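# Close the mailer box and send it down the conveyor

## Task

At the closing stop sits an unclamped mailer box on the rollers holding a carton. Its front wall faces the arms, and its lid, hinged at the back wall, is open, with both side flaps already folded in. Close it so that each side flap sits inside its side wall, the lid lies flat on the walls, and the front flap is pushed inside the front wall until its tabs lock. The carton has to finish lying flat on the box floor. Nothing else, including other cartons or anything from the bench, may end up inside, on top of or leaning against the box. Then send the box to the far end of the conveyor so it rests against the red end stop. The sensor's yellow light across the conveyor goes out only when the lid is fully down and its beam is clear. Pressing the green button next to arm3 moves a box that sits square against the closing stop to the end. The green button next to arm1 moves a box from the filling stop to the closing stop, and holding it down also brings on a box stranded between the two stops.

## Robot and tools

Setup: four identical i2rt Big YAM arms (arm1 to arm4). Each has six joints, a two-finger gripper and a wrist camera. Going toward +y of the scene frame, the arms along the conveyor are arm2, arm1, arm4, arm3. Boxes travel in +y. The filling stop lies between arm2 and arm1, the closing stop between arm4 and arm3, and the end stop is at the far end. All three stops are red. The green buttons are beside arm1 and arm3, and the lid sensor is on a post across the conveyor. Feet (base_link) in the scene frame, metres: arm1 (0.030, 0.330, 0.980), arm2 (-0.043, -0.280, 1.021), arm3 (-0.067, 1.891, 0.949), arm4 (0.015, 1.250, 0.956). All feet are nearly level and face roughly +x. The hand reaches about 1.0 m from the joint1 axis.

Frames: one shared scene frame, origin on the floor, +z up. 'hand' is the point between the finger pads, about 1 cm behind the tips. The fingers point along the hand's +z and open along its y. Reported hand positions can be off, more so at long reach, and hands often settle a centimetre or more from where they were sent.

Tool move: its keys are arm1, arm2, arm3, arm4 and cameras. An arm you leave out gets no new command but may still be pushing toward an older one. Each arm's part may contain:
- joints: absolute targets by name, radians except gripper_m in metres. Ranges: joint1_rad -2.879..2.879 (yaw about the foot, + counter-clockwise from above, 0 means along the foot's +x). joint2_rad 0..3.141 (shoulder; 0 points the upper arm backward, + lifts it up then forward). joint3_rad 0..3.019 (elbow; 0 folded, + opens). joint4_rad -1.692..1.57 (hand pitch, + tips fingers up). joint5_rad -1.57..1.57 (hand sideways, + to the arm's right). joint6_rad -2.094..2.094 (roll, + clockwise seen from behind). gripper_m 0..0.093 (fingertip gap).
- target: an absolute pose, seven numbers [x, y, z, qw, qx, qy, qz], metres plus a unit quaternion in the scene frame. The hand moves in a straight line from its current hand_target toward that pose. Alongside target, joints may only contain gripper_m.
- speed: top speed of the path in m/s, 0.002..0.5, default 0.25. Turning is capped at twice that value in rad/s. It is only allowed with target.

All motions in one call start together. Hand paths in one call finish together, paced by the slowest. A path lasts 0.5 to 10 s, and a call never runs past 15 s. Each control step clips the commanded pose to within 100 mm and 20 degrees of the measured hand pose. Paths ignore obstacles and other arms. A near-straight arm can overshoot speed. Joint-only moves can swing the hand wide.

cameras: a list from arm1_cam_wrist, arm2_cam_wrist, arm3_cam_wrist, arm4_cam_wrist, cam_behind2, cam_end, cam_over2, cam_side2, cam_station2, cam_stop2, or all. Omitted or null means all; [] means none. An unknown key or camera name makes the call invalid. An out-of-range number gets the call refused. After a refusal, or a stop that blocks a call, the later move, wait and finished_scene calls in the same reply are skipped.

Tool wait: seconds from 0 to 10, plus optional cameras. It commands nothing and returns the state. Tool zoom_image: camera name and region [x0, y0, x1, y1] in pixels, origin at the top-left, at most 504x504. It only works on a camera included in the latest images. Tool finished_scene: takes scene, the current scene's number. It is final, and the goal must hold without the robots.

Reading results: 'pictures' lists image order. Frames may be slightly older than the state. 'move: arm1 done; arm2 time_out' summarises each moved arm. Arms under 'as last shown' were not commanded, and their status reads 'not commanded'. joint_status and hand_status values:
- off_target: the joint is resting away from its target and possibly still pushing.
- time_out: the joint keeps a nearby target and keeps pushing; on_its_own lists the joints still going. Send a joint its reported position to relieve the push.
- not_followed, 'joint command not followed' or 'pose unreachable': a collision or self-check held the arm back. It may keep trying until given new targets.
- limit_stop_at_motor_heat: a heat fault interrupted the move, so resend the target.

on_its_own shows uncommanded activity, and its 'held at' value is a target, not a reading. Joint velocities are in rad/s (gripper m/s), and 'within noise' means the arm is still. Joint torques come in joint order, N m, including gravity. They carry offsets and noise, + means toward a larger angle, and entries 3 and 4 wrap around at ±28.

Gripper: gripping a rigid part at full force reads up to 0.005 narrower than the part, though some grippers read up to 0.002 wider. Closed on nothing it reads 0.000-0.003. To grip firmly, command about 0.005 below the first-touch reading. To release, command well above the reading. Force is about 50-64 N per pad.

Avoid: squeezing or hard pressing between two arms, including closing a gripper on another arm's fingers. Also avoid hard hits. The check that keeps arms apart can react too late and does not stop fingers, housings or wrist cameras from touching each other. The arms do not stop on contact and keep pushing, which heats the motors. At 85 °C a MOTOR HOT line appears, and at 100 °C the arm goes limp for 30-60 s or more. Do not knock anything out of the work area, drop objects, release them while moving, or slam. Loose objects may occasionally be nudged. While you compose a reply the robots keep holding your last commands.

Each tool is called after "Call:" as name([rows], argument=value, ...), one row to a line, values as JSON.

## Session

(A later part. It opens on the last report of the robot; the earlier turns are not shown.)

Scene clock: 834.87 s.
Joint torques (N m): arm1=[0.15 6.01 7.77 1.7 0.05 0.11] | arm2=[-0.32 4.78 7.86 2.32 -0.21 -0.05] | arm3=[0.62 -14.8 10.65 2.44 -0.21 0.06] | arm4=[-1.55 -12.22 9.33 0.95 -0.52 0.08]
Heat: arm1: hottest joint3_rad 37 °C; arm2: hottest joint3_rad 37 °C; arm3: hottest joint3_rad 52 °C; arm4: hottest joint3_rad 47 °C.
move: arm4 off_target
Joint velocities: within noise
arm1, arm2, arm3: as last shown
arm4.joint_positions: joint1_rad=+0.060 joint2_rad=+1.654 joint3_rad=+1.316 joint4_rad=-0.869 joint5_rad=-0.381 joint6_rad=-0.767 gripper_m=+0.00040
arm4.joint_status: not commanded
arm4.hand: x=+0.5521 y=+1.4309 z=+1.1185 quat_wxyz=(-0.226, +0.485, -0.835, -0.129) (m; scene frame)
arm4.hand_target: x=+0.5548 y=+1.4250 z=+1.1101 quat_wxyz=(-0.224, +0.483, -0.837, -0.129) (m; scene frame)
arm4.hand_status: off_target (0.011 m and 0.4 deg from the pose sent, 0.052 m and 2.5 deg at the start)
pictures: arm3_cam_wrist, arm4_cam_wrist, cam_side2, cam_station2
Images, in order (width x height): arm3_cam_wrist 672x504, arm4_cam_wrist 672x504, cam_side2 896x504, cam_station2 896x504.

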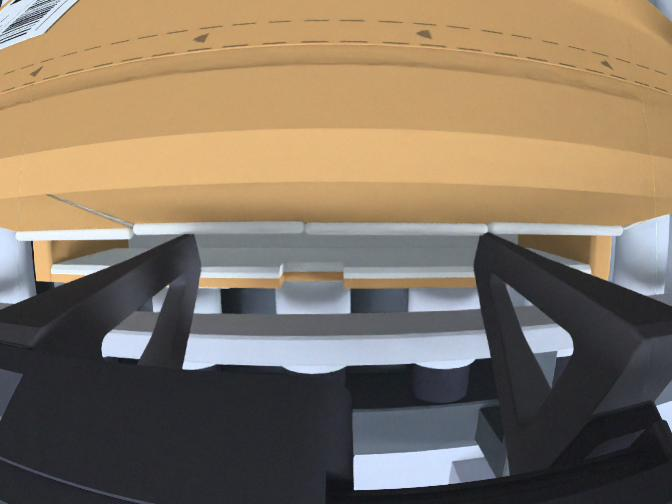

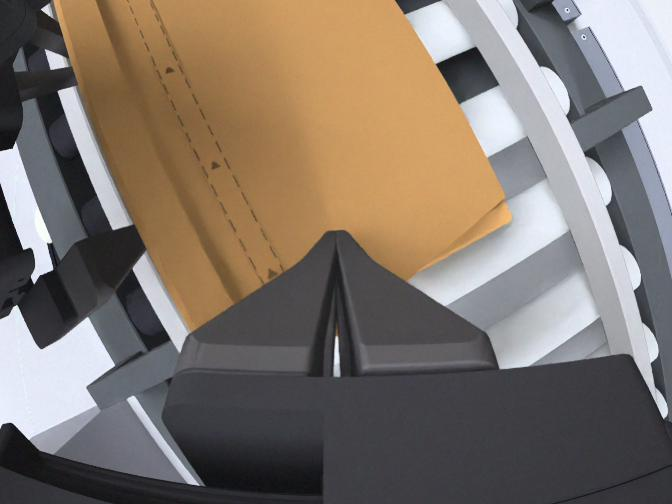

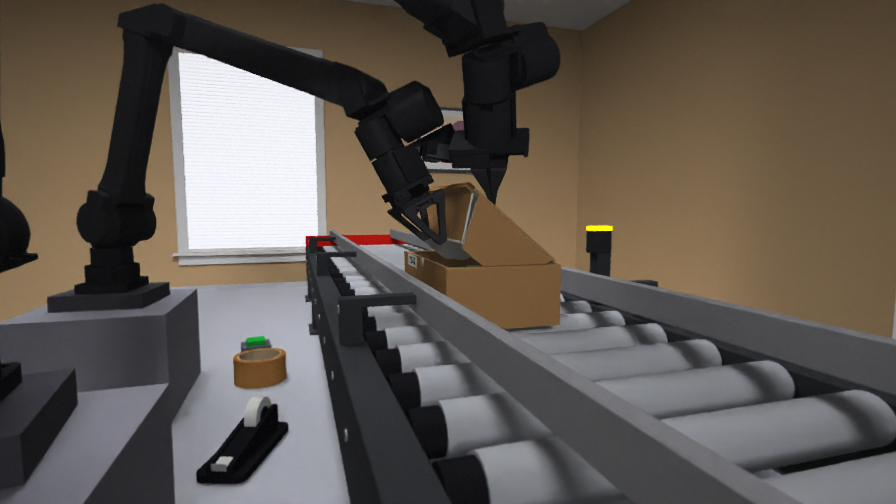

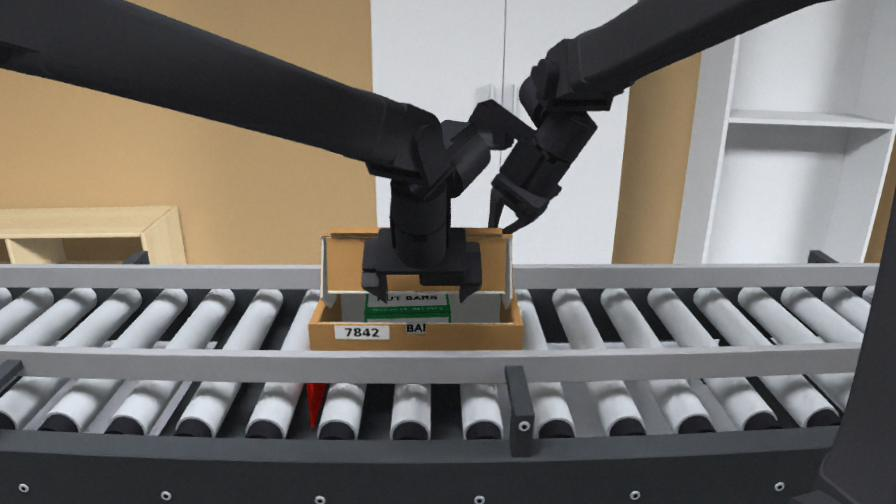

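Call:
move(arm4={"target": [0.545, 1.425, 1.08, 0.2241, -0.4830, 0.8365, 0.1294], "speed": 0.06}, arm3={"target": [0.517, 1.525, 1.06, 0.2588, 0, 0.9659, 0], "speed": 0.06}, cameras=["cam_side2", "cam_station2", "cam_over2", "arm4_cam_wrist", "arm3_cam_wrist"])

Call:
zoom_image(camera="cam_side2", region=[340, 120, 580, 340])

Scene clock: 868.63 s.
Joint torques (N m): arm1=[0.26 5.71 7.75 1.73 0.04 0.1] | arm2=[-0.26 4.78 7.87 2.32 -0.21 -0.06] | arm3=[1.08 -14.39 13.08 1.92 -0.27 0.04] | arm4=[-1.32 -11.69 8.13 0.7 -0.42 0.11]
Heat: arm1: hottest joint3_rad 37 °C; arm2: hottest joint3_rad 37 °C; arm3: hottest joint3_rad 52 °C; arm4: hottest joint3_rad 44 °C.
move: arm3 off_target; arm4 off_target
Joint velocities: within noise
arm1, arm2: as last shown
arm3.joint_positions: joint1_rad=-0.573 joint2_rad=+1.926 joint3_rad=+1.542 joint4_rad=-0.795 joint5_rad=-0.308 joint6_rad=-0.568 gripper_m=+0.09294
arm3.joint_status: not commanded
arm3.hand: x=+0.4902 y=+1.5292 z=+1.0499 quat_wxyz=(-0.244, -0.011, -0.970, -0.009) (m; scene frame)
arm3.hand_target: x=+0.5156 y=+1.5264 z=+1.0605 quat_wxyz=(-0.259, +0.000, -0.966, +0.000) (m; scene frame)
arm3.hand_status: off_target (0.029 m and 2.4 deg from the pose sent, 0.034 m and 1.3 deg at the start)
arm4.joint_positions: joint1_rad=+0.060 joint2_rad=+1.654 joint3_rad=+1.250 joint4_rad=-0.777 joint5_rad=-0.382 joint6_rad=-0.767 gripper_m=+0.00040
arm4.joint_status: not commanded
arm4.hand: x=+0.5488 y=+1.4303 z=+1.0971 quat_wxyz=(-0.238, +0.486, -0.831, -0.126) (m; scene frame)
arm4.hand_target: x=+0.5448 y=+1.4250 z=+1.0804 quat_wxyz=(-0.224, +0.483, -0.836, -0.129) (m; scene frame)
arm4.hand_status: off_target (0.018 m and 1.8 deg from the pose sent, 0.040 m and 0.4 deg at the start)
pictures: arm3_cam_wrist, arm4_cam_wrist, cam_over2, cam_side2, cam_station2
Images, in order (width x height): arm3_cam_wrist 672x504, arm4_cam_wrist 672x504, cam_over2 896x504, cam_side2 896x504, cam_station2 896x504.

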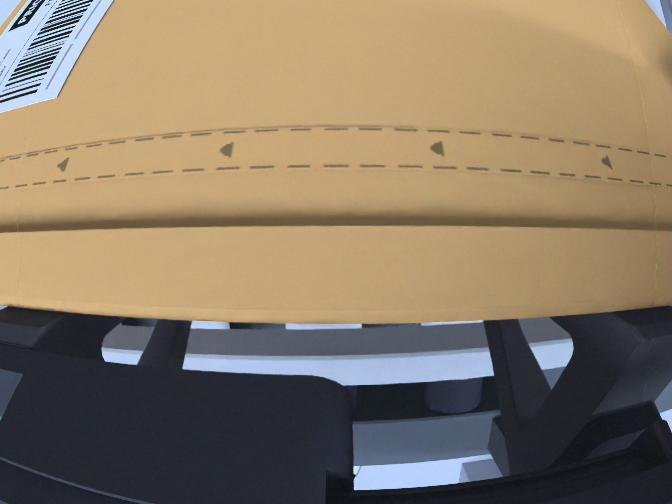

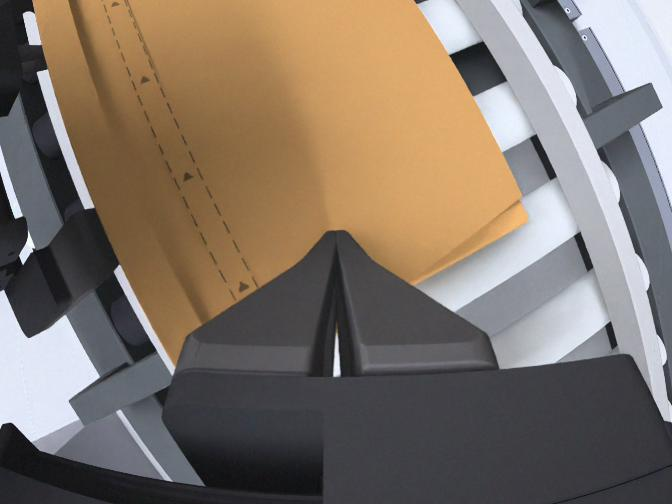

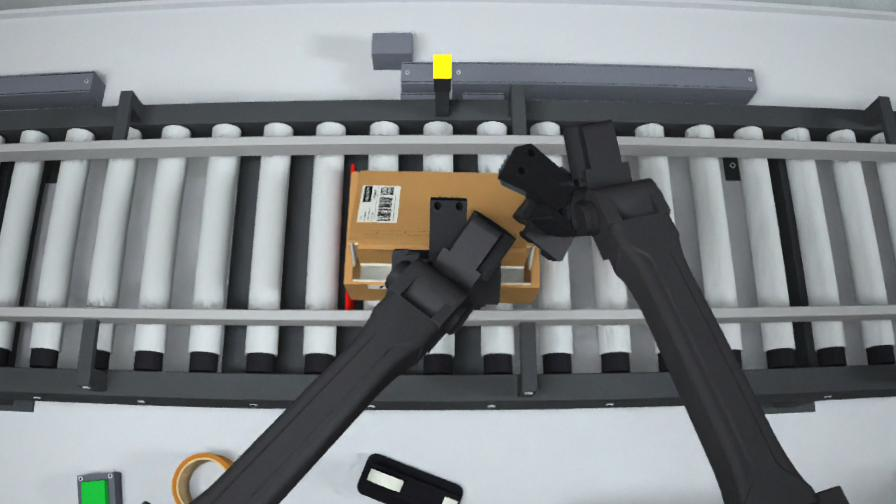

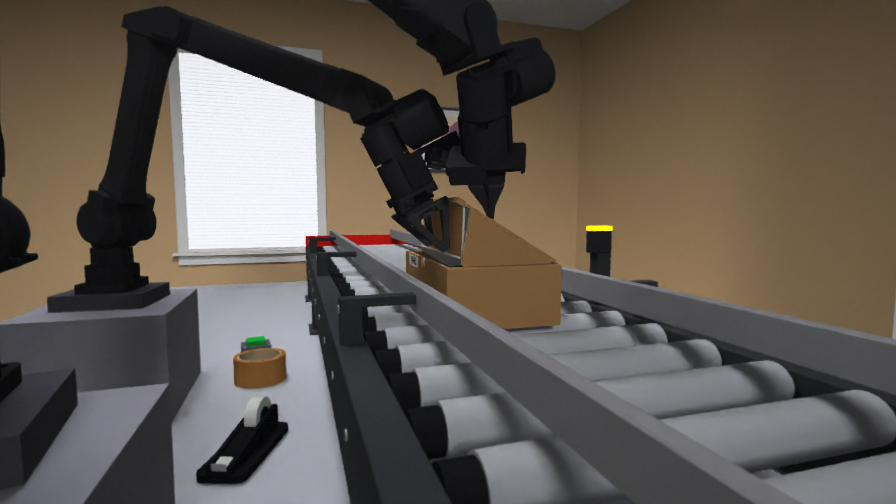

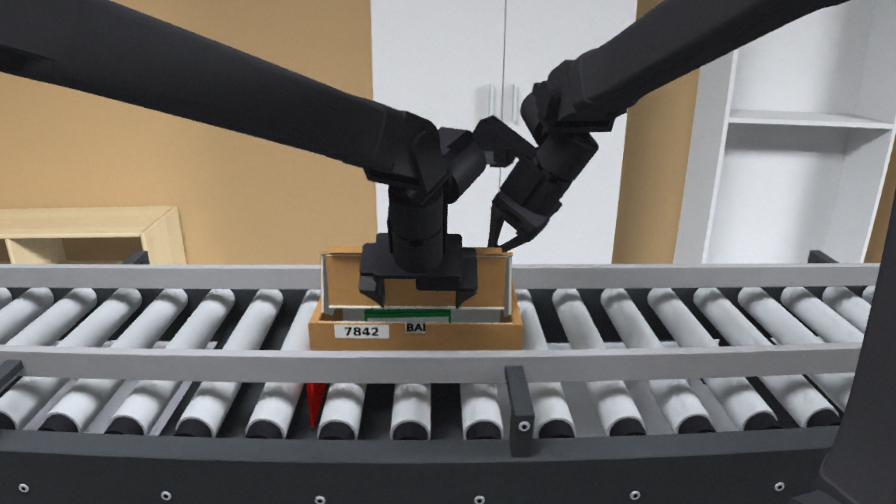

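Scaled by 2.100 from the camera's 896x504 image, which has a finer 1280x720 frame.

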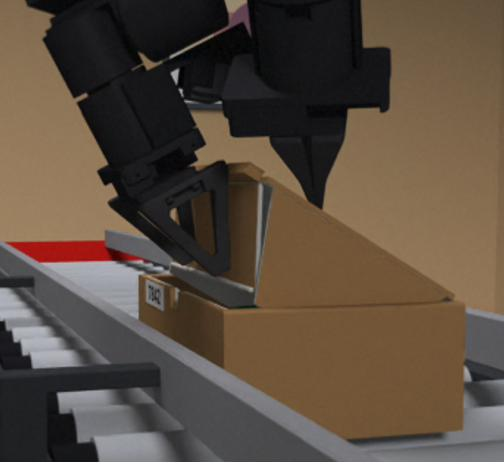

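Call:
move(arm4={"target": [0.530, 1.425, 1.052, 0.2241, -0.4830, 0.8365, 0.1294], "speed": 0.06}, arm3={"target": [0.504, 1.525, 1.063, 0.2588, 0, 0.9659, 0], "speed": 0.06}, cameras=["cam_side2", "cam_station2", "cam_over2", "arm4_cam_wrist", "arm3_cam_wrist"])

Call:
zoom_image(camera="cam_side2", region=[340, 120, 580, 340])

Call:
zoom_image(camera="cam_station2", region=[280, 200, 560, 380])

Scene clock: 902.00 s.
Joint torques (N m): arm1=[0.26 5.66 7.71 1.72 0.05 0.1] | arm2=[-0.32 4.78 7.87 2.32 -0.21 -0.05] | arm3=[0.09 -16.32 10.95 2.11 -0.49 -0.17] | arm4=[-0.79 -10.4 5.93 0.12 -0.24 0.18]
Heat: arm1: hottest joint3_rad 37 °C; arm2: hottest joint3_rad 37 °C; arm3: hottest joint3_rad 60 °C; arm4: hottest joint3_rad 42 °C.
move: arm3 off_target; arm4 off_target
Joint velocities: within noise
arm1, arm2: as last shown
arm3.joint_positions: joint1_rad=-0.574 joint2_rad=+1.926 joint3_rad=+1.542 joint4_rad=-0.797 joint5_rad=-0.307 joint6_rad=-0.561 gripper_m=+0.09294
arm3.joint_status: not commanded
arm3.hand: x=+0.4895 y=+1.5292 z=+1.0496 quat_wxyz=(-0.242, -0.015, -0.970, -0.010) (m; scene frame)
arm3.hand_target: x=+0.5034 y=+1.5254 z=+1.0633 quat_wxyz=(-0.259, +0.000, -0.966, +0.000) (m; scene frame)
arm3.hand_status: off_target (0.020 m and 2.9 deg from the pose sent, 0.020 m and 2.4 deg at the start)
arm4.joint_positions: joint1_rad=+0.060 joint2_rad=+1.637 joint3_rad=+1.190 joint4_rad=-0.676 joint5_rad=-0.384 joint6_rad=-0.767 gripper_m=+0.00039
arm4.joint_status: not commanded
arm4.hand: x=+0.5479 y=+1.4304 z=+1.0891 quat_wxyz=(-0.264, +0.488, -0.823, -0.118) (m; scene frame)
arm4.hand_target: x=+0.5292 y=+1.4249 z=+1.0537 quat_wxyz=(-0.224, +0.483, -0.836, -0.129) (m; scene frame)
arm4.hand_status: off_target (0.042 m and 5.0 deg from the pose sent, 0.049 m and 1.8 deg at the start)
pictures: arm3_cam_wrist, arm4_cam_wrist, cam_over2, cam_side2, cam_station2
Images, in order (width x height): arm3_cam_wrist 672x504, arm4_cam_wrist 672x504, cam_over2 896x504, cam_side2 896x504, cam_station2 896x504.

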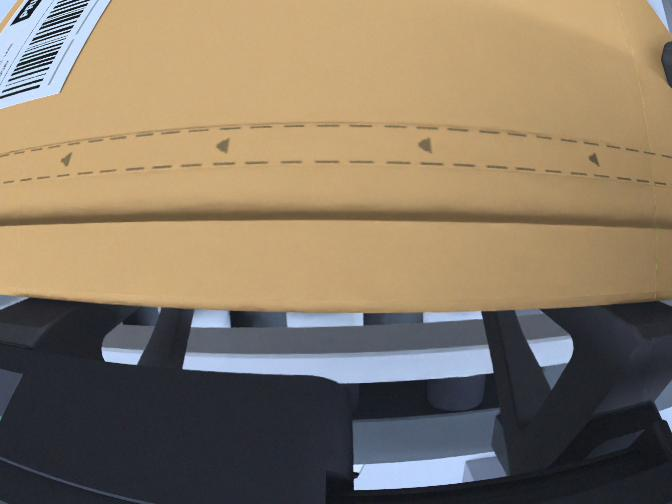

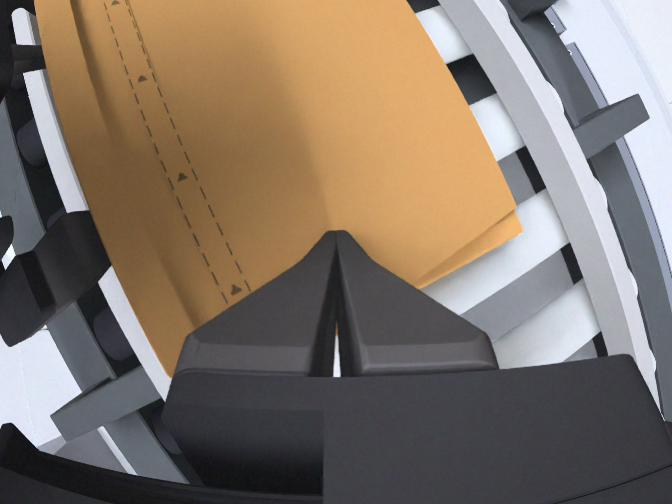

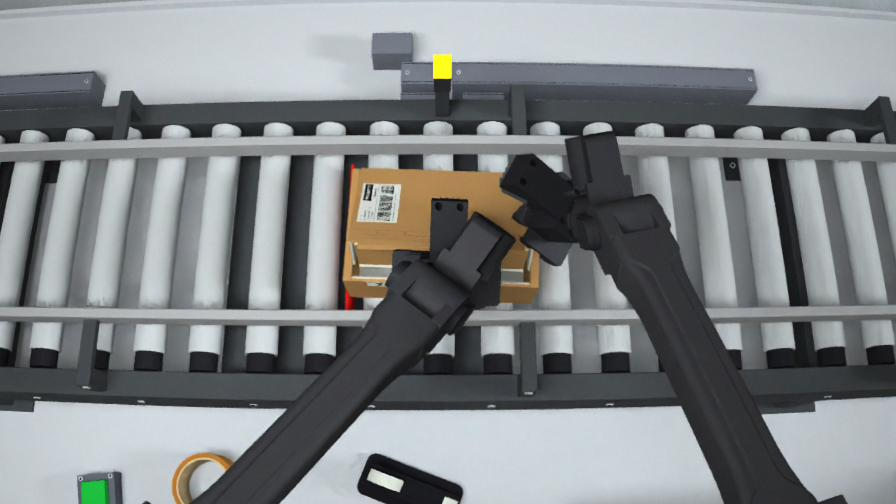

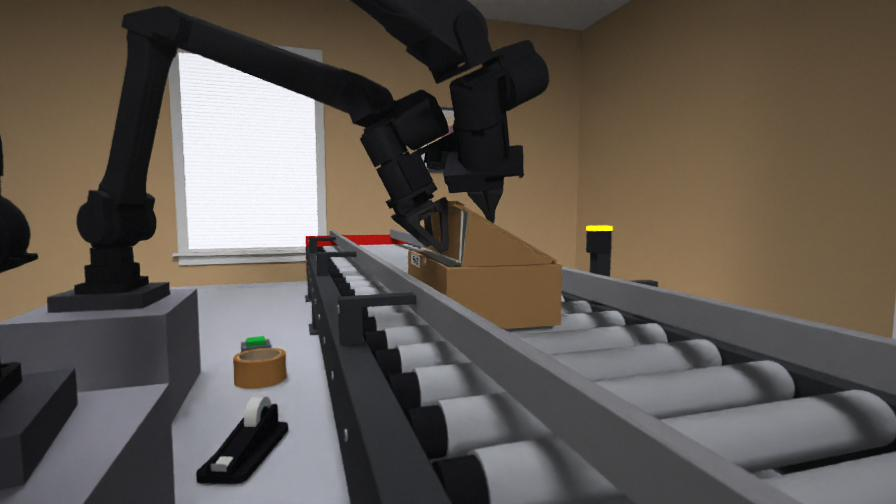

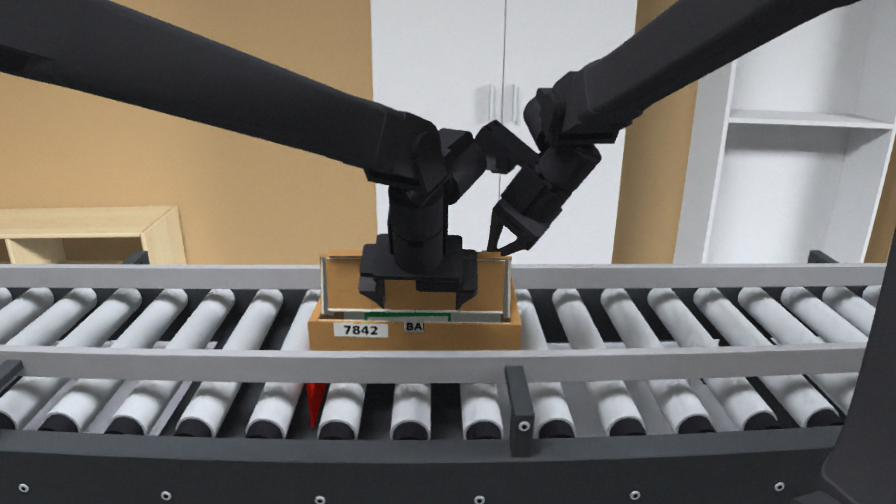

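Scaled by 2.100 from the camera's 896x504 image, which has a finer 1280x720 frame.

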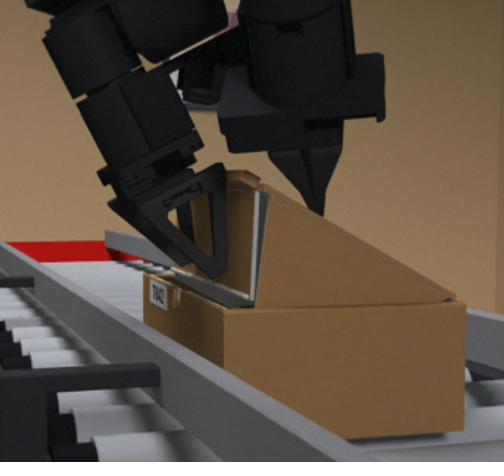

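Scaled by 1.800 from the camera's 896x504 image, which has a finer 1280x720 frame.

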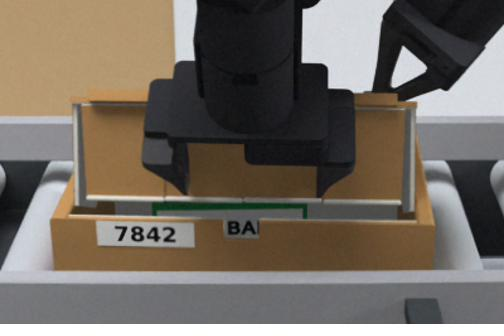

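Call:
move(arm4={"target": [0.545, 1.427, 1.14, 0.2241, -0.4830, 0.8365, 0.1294], "speed": 0.15}, cameras=["cam_side2", "arm4_cam_wrist"])

Call:
move(arm4={"target": [0.523, 1.427, 1.15, 0.2241, -0.4830, 0.8365, 0.1294], "speed": 0.15}, cameras=["cam_side2", "arm4_cam_wrist"])

Scene clock: 927.10 s.
Joint torques (N m): arm1=[0.15 5.6 7.72 1.81 0.04 0.11] | arm2=[-0.32 4.66 7.87 2.32 -0.21 -0.05] | arm3=[0.15 -16.44 11.02 2.1 -0.52 -0.12] | arm4=[-0.97 -13.39 14.8 0.16 -0.33 0.15]
Heat: arm1: hottest joint3_rad 37 °C; arm2: hottest joint3_rad 38 °C; arm3: hottest joint3_rad 59 °C; arm4: hottest joint3_rad 40 °C.
move: arm4 off_target
Joint velocities: within noise
arm1, arm2: as last shown
arm3.joint_positions: joint1_rad=-0.574 joint2_rad=+1.926 joint3_rad=+1.542 joint4_rad=-0.798 joint5_rad=-0.306 joint6_rad=-0.567 gripper_m=+0.09294
arm3.joint_status: not commanded
arm3.hand: x=+0.4894 y=+1.5291 z=+1.0495 quat_wxyz=(-0.242, -0.012, -0.970, -0.010) (m; scene frame)
arm3.hand_target: x=+0.5035 y=+1.5255 z=+1.0633 quat_wxyz=(-0.259, +0.000, -0.966, +0.000) (m; scene frame)
arm3.hand_status: not commanded
arm4.joint_positions: joint1_rad=+0.060 joint2_rad=+1.626 joint3_rad=+1.271 joint4_rad=-0.917 joint5_rad=-0.383 joint6_rad=-0.767 gripper_m=+0.00039
arm4.joint_status: not commanded
arm4.hand: x=+0.5257 y=+1.4255 z=+1.1098 quat_wxyz=(-0.196, +0.482, -0.842, -0.140) (m; scene frame)
arm4.hand_target: x=+0.5434 y=+1.4266 z=+1.1401 quat_wxyz=(-0.224, +0.483, -0.837, -0.129) (m; scene frame)
arm4.hand_status: off_target (0.036 m and 3.5 deg from the pose sent, 0.051 m and 5.0 deg at the start)
pictures: arm4_cam_wrist, cam_side2
Images, in order (width x height): arm4_cam_wrist 672x504, cam_side2 896x504.

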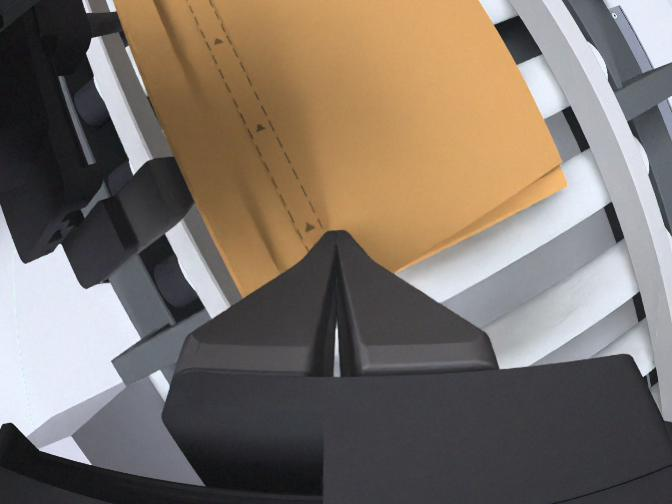

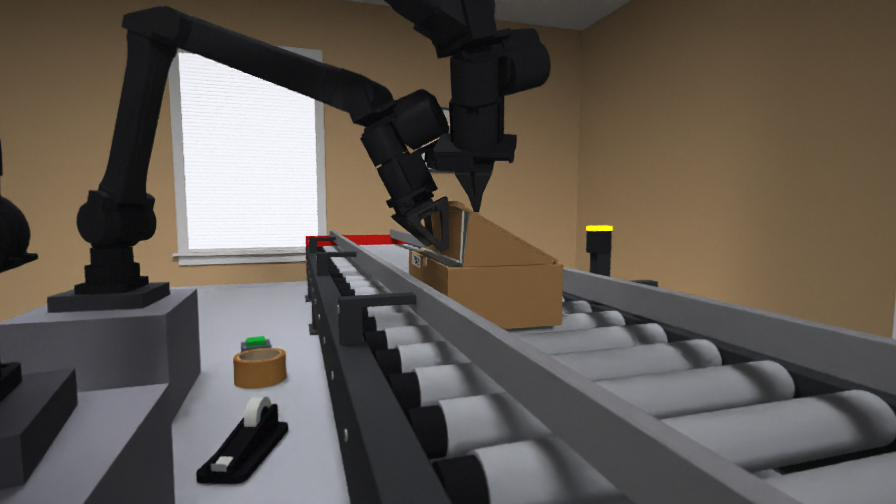

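Scene clock: 928.10 s.
Joint torques (N m): arm1=[0.21 5.71 7.75 1.73 0.04 0.11] | arm2=[-0.21 4.72 7.86 2.33 -0.21 -0.05] | arm3=[0.15 -16.67 11 2.13 -0.49 -0.11] | arm4=[-0.32 -12.57 11.3 0.24 -0.32 0.24]
Heat: arm1: hottest joint3_rad 37 °C; arm2: hottest joint3_rad 38 °C; arm3: hottest joint3_rad 59 °C; arm4: hottest joint3_rad 40 °C.
move: arm4 off_target
Joint velocities: within noise
arm1, arm2, arm3: as last shown
arm4.joint_positions: joint1_rad=+0.060 joint2_rad=+1.565 joint3_rad=+1.271 joint4_rad=-0.929 joint5_rad=-0.380 joint6_rad=-0.767 gripper_m=+0.00039
arm4.joint_status: not commanded
arm4.hand: x=+0.5209 y=+1.4240 z=+1.1400 quat_wxyz=(-0.218, +0.484, -0.837, -0.131) (m; scene frame)
arm4.hand_target: x=+0.5229 y=+1.4270 z=+1.1499 quat_wxyz=(-0.224, +0.483, -0.836, -0.130) (m; scene frame)
arm4.hand_status: off_target (0.011 m and 0.7 deg from the pose sent, 0.040 m and 3.5 deg at the start)
pictures: arm4_cam_wrist, cam_side2
Images, in order (width x height): arm4_cam_wrist 672x504, cam_side2 896x504.

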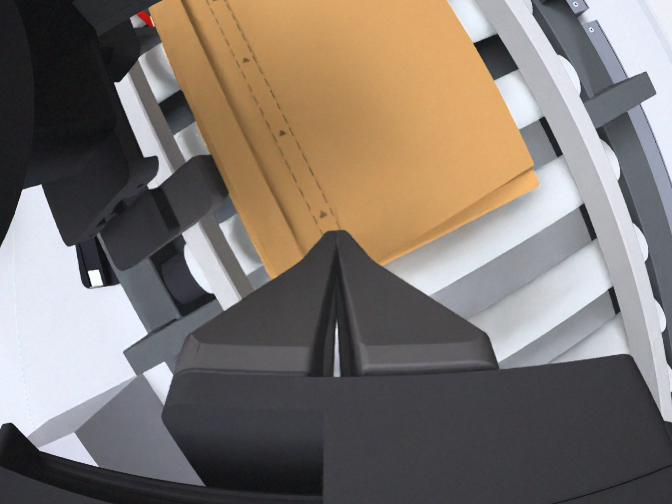

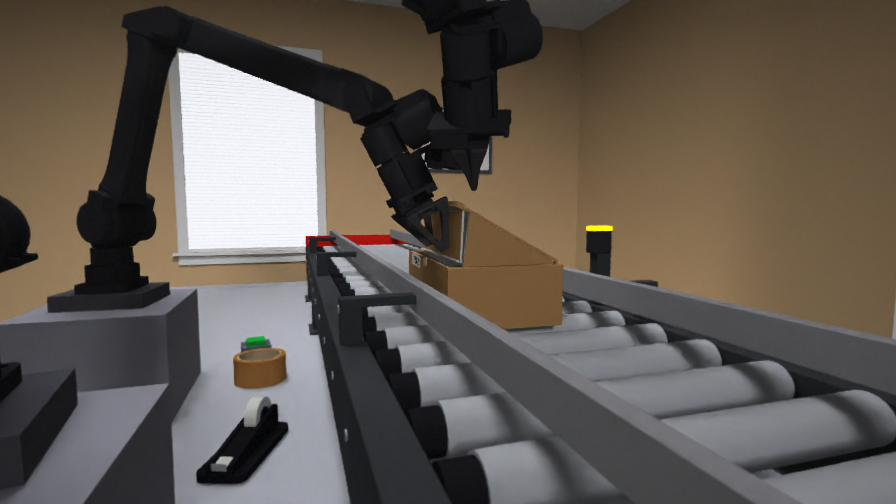

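Call:
move(arm4={"target": [0.508, 1.425, 1.105, 0.2241, -0.4830, 0.8365, 0.1294], "speed": 0.15}, cameras=["arm4_cam_wrist"])

Call:
move(arm4={"target": [0.504, 1.425, 1.035, 0.2241, -0.4830, 0.8365, 0.1294], "speed": 0.08}, cameras=["cam_side2", "cam_station2", "cam_over2", "arm4_cam_wrist", "arm3_cam_wrist"])

Call:
zoom_image(camera="cam_side2", region=[340, 120, 580, 340])

Call:
zoom_image(camera="cam_station2", region=[280, 200, 560, 380])

Scene clock: 949.40 s.
Joint torques (N m): arm1=[0.26 5.54 7.73 1.77 0.03 0.11] | arm2=[-0.32 4.78 7.86 2.33 -0.21 -0.05] | arm3=[-0.03 -16.38 10.91 2.13 -0.51 -0.11] | arm4=[-0.09 -11.87 8.43 0.8 -0.3 0.24]
Heat: arm1: hottest joint3_rad 37 °C; arm2: hottest joint3_rad 38 °C; arm3: hottest joint3_rad 58 °C; arm4: hottest joint3_rad 43 °C.
move: arm4 done
Joint velocities: within noise
arm1.joint_positions: joint1_rad=+0.141 joint2_rad=+0.424 joint3_rad=+1.369 joint4_rad=-1.152 joint5_rad=+0.141 joint6_rad=-0.395 gripper_m=+0.09396
arm1.joint_status: not commanded
arm1.hand: x=+0.1935 y=+0.3358 z=+1.5886 quat_wxyz=(-0.626, +0.190, -0.749, +0.104) (m; scene frame)
arm1.hand_target: x=+0.1892 y=+0.3347 z=+1.5990 quat_wxyz=(-0.636, +0.187, -0.742, +0.104) (m; scene frame)
arm1.hand_status: not commanded
arm2.joint_positions: joint1_rad=+0.016 joint2_rad=+0.445 joint3_rad=+1.415 joint4_rad=-1.206 joint5_rad=-0.131 joint6_rad=-0.177 gripper_m=+0.09396
arm2.joint_status: not commanded
arm2.hand: x=+0.1259 y=-0.2820 z=+1.6325 quat_wxyz=(-0.616, +0.065, -0.785, +0.032) (m; scene frame)
arm2.hand_target: x=+0.1212 y=-0.2816 z=+1.6411 quat_wxyz=(-0.624, +0.065, -0.778, +0.034) (m; scene frame)
arm2.hand_status: not commanded
arm3.joint_positions: joint1_rad=-0.574 joint2_rad=+1.926 joint3_rad=+1.542 joint4_rad=-0.798 joint5_rad=-0.306 joint6_rad=-0.566 gripper_m=+0.09294
arm3.joint_status: not commanded
arm3.hand: x=+0.4894 y=+1.5292 z=+1.0493 quat_wxyz=(-0.242, -0.013, -0.970, -0.010) (m; scene frame)
arm3.hand_target: x=+0.5035 y=+1.5256 z=+1.0632 quat_wxyz=(-0.259, +0.000, -0.966, +0.000) (m; scene frame)
arm3.hand_status: not commanded
arm4.joint_positions: joint1_rad=+0.060 joint2_rad=+1.560 joint3_rad=+1.177 joint4_rad=-0.817 joint5_rad=-0.379 joint6_rad=-0.764 gripper_m=+0.00039
arm4.joint_status: not commanded
arm4.hand: x=+0.5131 y=+1.4222 z=+1.1099 quat_wxyz=(-0.228, +0.484, -0.835, -0.128) (m; scene frame)
arm4.hand_target: x=+0.5081 y=+1.4249 z=+1.1051 quat_wxyz=(-0.224, +0.483, -0.836, -0.129) (m; scene frame)
arm4.hand_status: done (0.008 m and 0.6 deg from the pose sent, 0.037 m and 0.7 deg at the start)
pictures: arm4_cam_wrist
Images, in order (width x height): arm4_cam_wrist 672x504.

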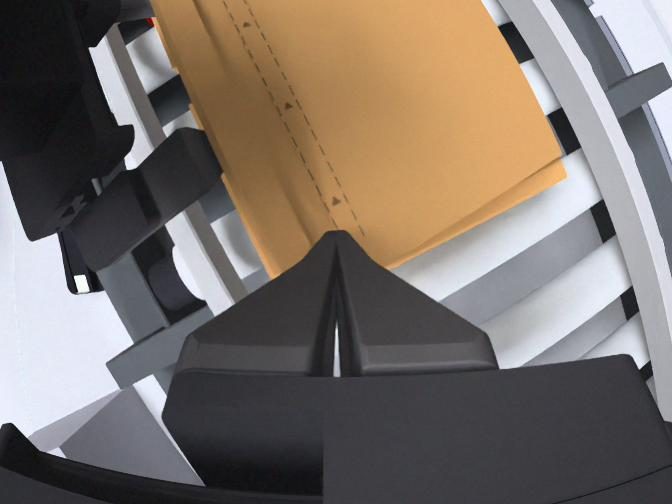

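Scene clock: 950.80 s.
Joint torques (N m): arm1=[-0.03 5.66 7.66 1.8 0.05 0.1] | arm2=[-0.26 4.72 7.88 2.32 -0.21 -0.05] | arm3=[0.26 -16.38 10.91 2.13 -0.5 -0.13] | arm4=[-0.73 -11.69 9.7 0.58 -0.43 0.15]
Heat: arm1: hottest joint3_rad 37 °C; arm2: hottest joint3_rad 38 °C; arm3: hottest joint3_rad 58 °C; arm4: hottest joint3_rad 42 °C.
move: arm4 not_followed
Joint velocities: within noise
arm1, arm2: as last shown
arm3.joint_positions: joint1_rad=-0.574 joint2_rad=+1.926 joint3_rad=+1.542 joint4_rad=-0.798 joint5_rad=-0.306 joint6_rad=-0.566 gripper_m=+0.09294
arm3.joint_status: not commanded
arm3.hand: x=+0.4894 y=+1.5292 z=+1.0493 quat_wxyz=(-0.242, -0.013, -0.970, -0.010) (m; scene frame)
arm3.hand_target: x=+0.5035 y=+1.5256 z=+1.0632 quat_wxyz=(-0.259, +0.000, -0.966, +0.000) (m; scene frame)
arm3.hand_status: not commanded
arm4.joint_positions: joint1_rad=+0.060 joint2_rad=+1.560 joint3_rad=+1.171 joint4_rad=-0.802 joint5_rad=-0.379 joint6_rad=-0.764 gripper_m=+0.00039
arm4.joint_status: not commanded
arm4.hand: x=+0.5143 y=+1.4224 z=+1.1086 quat_wxyz=(-0.233, +0.484, -0.834, -0.127) (m; scene frame)
arm4.hand_target: x=+0.5143 y=+1.4224 z=+1.1086 quat_wxyz=(-0.233, +0.484, -0.834, -0.127) (m; scene frame)
arm4.hand_status: not_followed (0.074 m and 1.1 deg from the pose sent, 0.075 m and 0.6 deg at the start)
pictures: arm3_cam_wrist, arm4_cam_wrist, cam_over2, cam_side2, cam_station2
pose unreachable (arm4 arm): on one or more control steps of this call this arm could not follow its commanded pose, so it was not sent that pose on those steps. On the call's last step it was still not sent that pose. It may still have moved: this result reports where it is.
cause: moving toward the commanded pose would bring a part of the arm too close to another arm (this arm's wrist camera and the arm3 arm's wrist (the part past joint 4), at the place that arm is still heading or pushing toward).
Images, in order (width x height): arm3_cam_wrist 672x504, arm4_cam_wrist 672x504, cam_over2 896x504, cam_side2 896x504, cam_station2 896x504.

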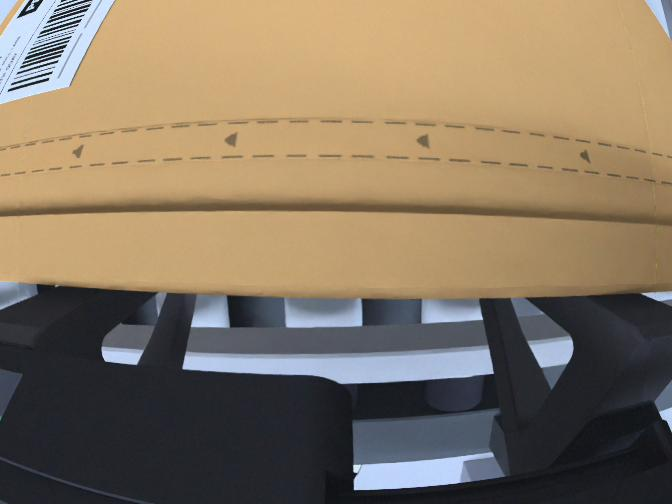

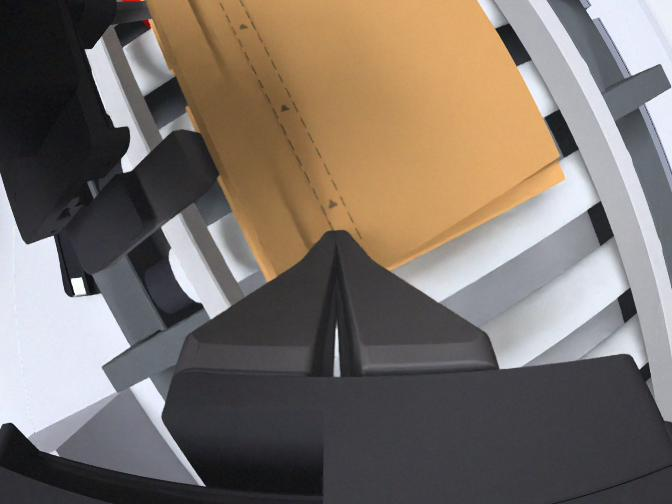

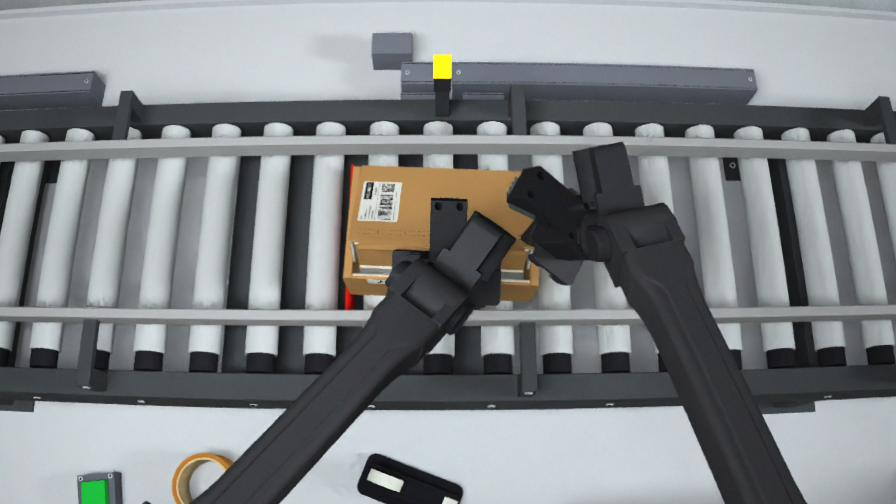

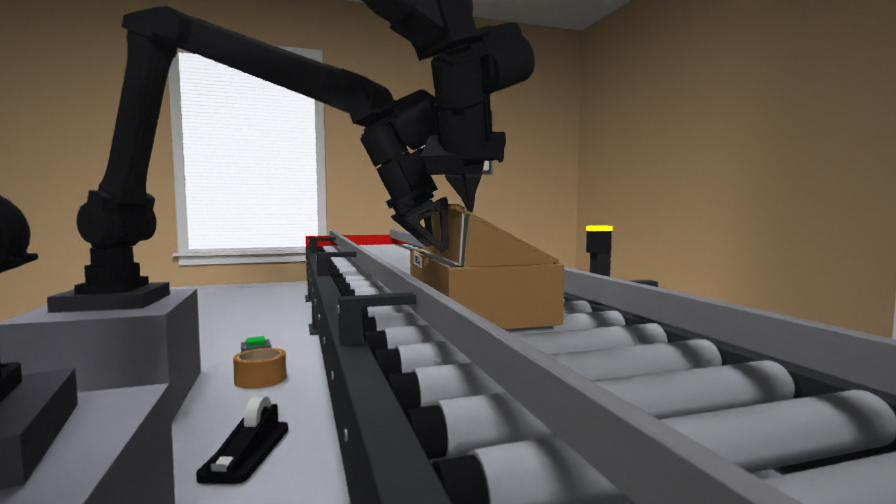

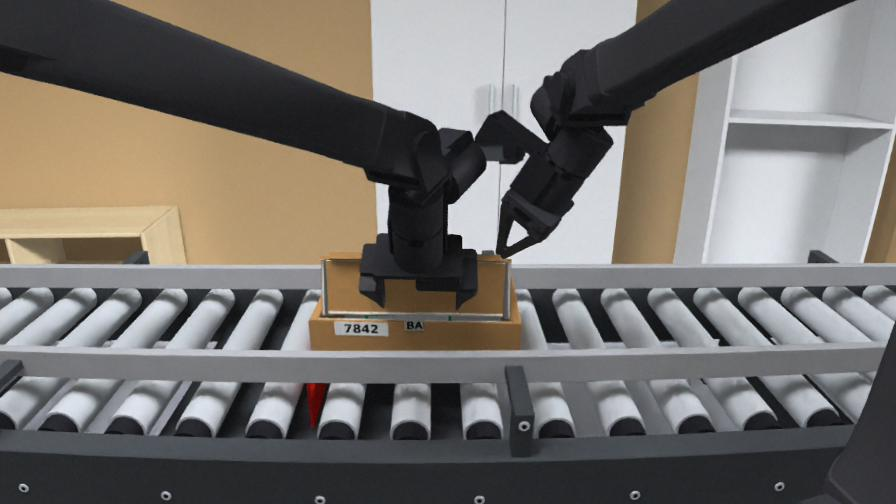

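Scaled by 2.100 from the camera's 896x504 image, which has a finer 1280x720 frame.

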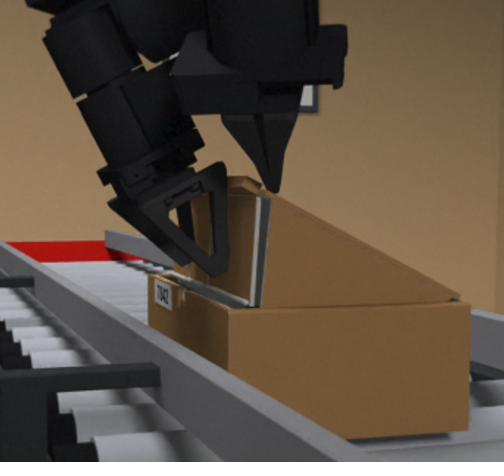

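Scaled by 1.800 from the camera's 896x504 image, which has a finer 1280x720 frame.

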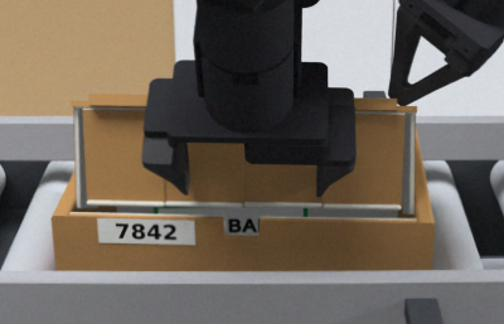

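Call:
move(arm4={"target": [0.535, 1.42, 1.17, 0.0670, 0.2500, 0.9330, 0.2500], "speed": 0.25}, cameras=["cam_over2", "arm4_cam_wrist"])

Scene clock: 978.30 s.
Joint torques (N m): arm1=[0.21 5.6 7.77 1.74 0.03 0.12] | arm2=[-0.32 4.78 7.88 2.33 -0.2 -0.05] | arm3=[-0.03 -16.32 10.93 2.06 -0.51 -0.1] | arm4=[-1.67 -11.28 15.28 0.21 -0.24 0.21]
Heat: arm1: hottest joint3_rad 37 °C; arm2: hottest joint3_rad 38 °C; arm3: hottest joint3_rad 58 °C; arm4: hottest joint3_rad 42 °C.
move: arm4 off_target
Joint velocities: within noise
arm1, arm2, arm3: as last shown
arm3.joint_positions: joint1_rad=-0.574 joint2_rad=+1.926 joint3_rad=+1.542 joint4_rad=-0.798 joint5_rad=-0.306 joint6_rad=-0.567 gripper_m=+0.09294
arm3.hand: x=+0.4894 y=+1.5292 z=+1.0493 quat_wxyz=(-0.242, -0.012, -0.970, -0.010) (m; scene frame)
arm4.joint_positions: joint1_rad=+0.059 joint2_rad=+1.560 joint3_rad=+1.295 joint4_rad=-0.992 joint5_rad=-0.386 joint6_rad=+0.784 gripper_m=+0.00040
arm4.joint_status: not commanded
arm4.hand: x=+0.5146 y=+1.4229 z=+1.1490 quat_wxyz=(-0.048, -0.244, -0.938, -0.242) (m; scene frame)
arm4.hand_target: x=+0.5337 y=+1.4195 z=+1.1701 quat_wxyz=(-0.067, -0.250, -0.933, -0.250) (m; scene frame)
arm4.hand_status: off_target (0.029 m and 2.5 deg from the pose sent, 0.065 m and 90.5 deg at the start)
pictures: arm4_cam_wrist, cam_over2
Images, in order (width x height): arm4_cam_wrist 672x504, cam_over2 896x504.

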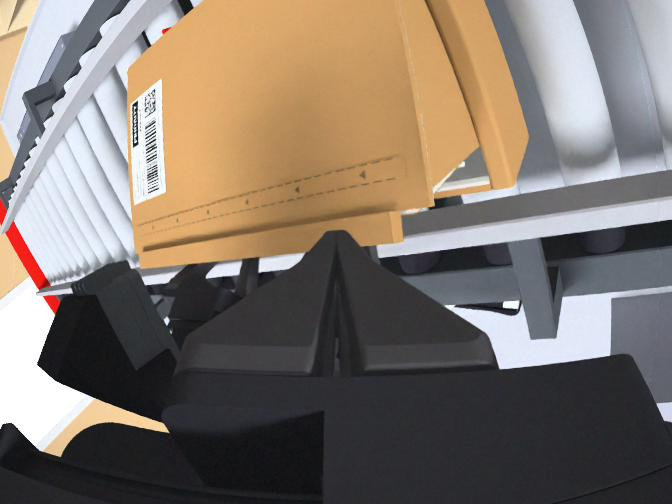

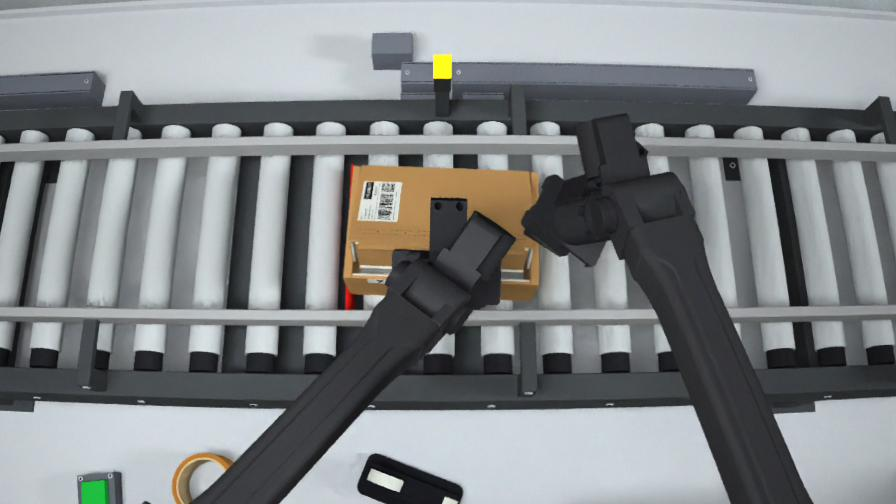

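Call:
move(arm4={"target": [0.512, 1.42, 1.105, 0.0670, 0.2500, 0.9330, 0.2500], "speed": 0.15}, cameras=["arm4_cam_wrist", "cam_side2"])

Call:
zoom_image(camera="cam_side2", region=[340, 120, 580, 340])

Scene clock: 991.13 s.
Joint torques (N m): arm1=[0.32 5.6 7.73 1.74 0.06 0.1] | arm2=[-0.21 4.72 7.88 2.35 -0.21 -0.05] | arm3=[0.26 -16.5 10.97 2.17 -0.51 -0.1] | arm4=[-0.91 -11.22 9.05 1.13 -0.22 0.19]
Heat: arm1: hottest joint3_rad 37 °C; arm2: hottest joint3_rad 38 °C; arm3: hottest joint3_rad 58 °C; arm4: hottest joint3_rad 43 °C.
move: arm4 done
Joint velocities: within noise
arm1, arm2, arm3: as last shown
arm3.joint_positions: joint1_rad=-0.574 joint2_rad=+1.926 joint3_rad=+1.542 joint4_rad=-0.798 joint5_rad=-0.306 joint6_rad=-0.568 gripper_m=+0.09294
arm3.hand_target: x=+0.5035 y=+1.5255 z=+1.0631 quat_wxyz=(-0.259, +0.000, -0.966, +0.000) (m; scene frame)
arm4.joint_positions: joint1_rad=+0.059 joint2_rad=+1.560 joint3_rad=+1.179 joint4_rad=-0.833 joint5_rad=-0.383 joint6_rad=+0.794 gripper_m=+0.00040
arm4.joint_status: not commanded
arm4.hand: x=+0.5106 y=+1.4216 z=+1.1099 quat_wxyz=(-0.066, -0.244, -0.935, -0.250) (m; scene frame)
arm4.hand_target: x=+0.5119 y=+1.4199 z=+1.1050 quat_wxyz=(-0.067, -0.250, -0.933, -0.250) (m; scene frame)
arm4.hand_status: done (0.005 m and 0.7 deg from the pose sent, 0.044 m and 2.5 deg at the start)
pictures: arm4_cam_wrist, cam_side2
Images, in order (width x height): arm4_cam_wrist 672x504, cam_side2 896x504.

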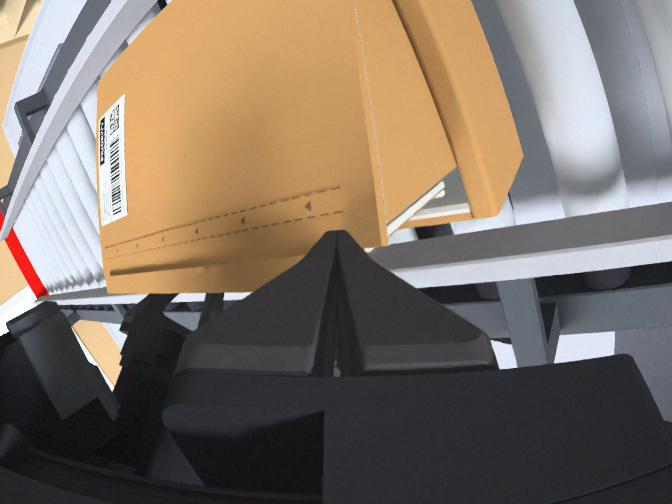

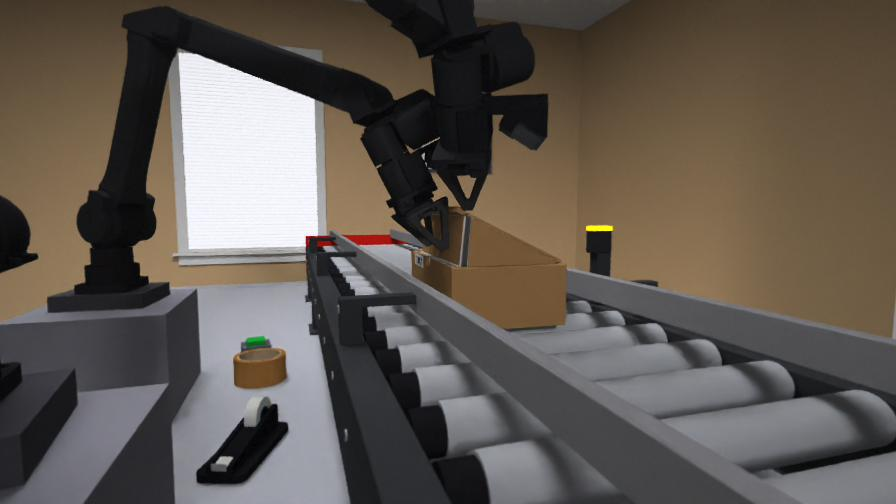

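Scaled by 2.100 from the camera's 896x504 image, which has a finer 1280x720 frame.

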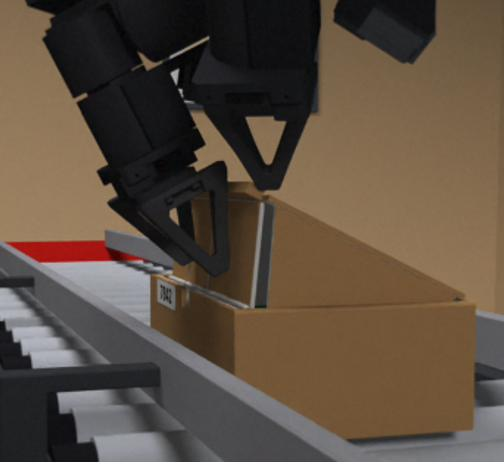

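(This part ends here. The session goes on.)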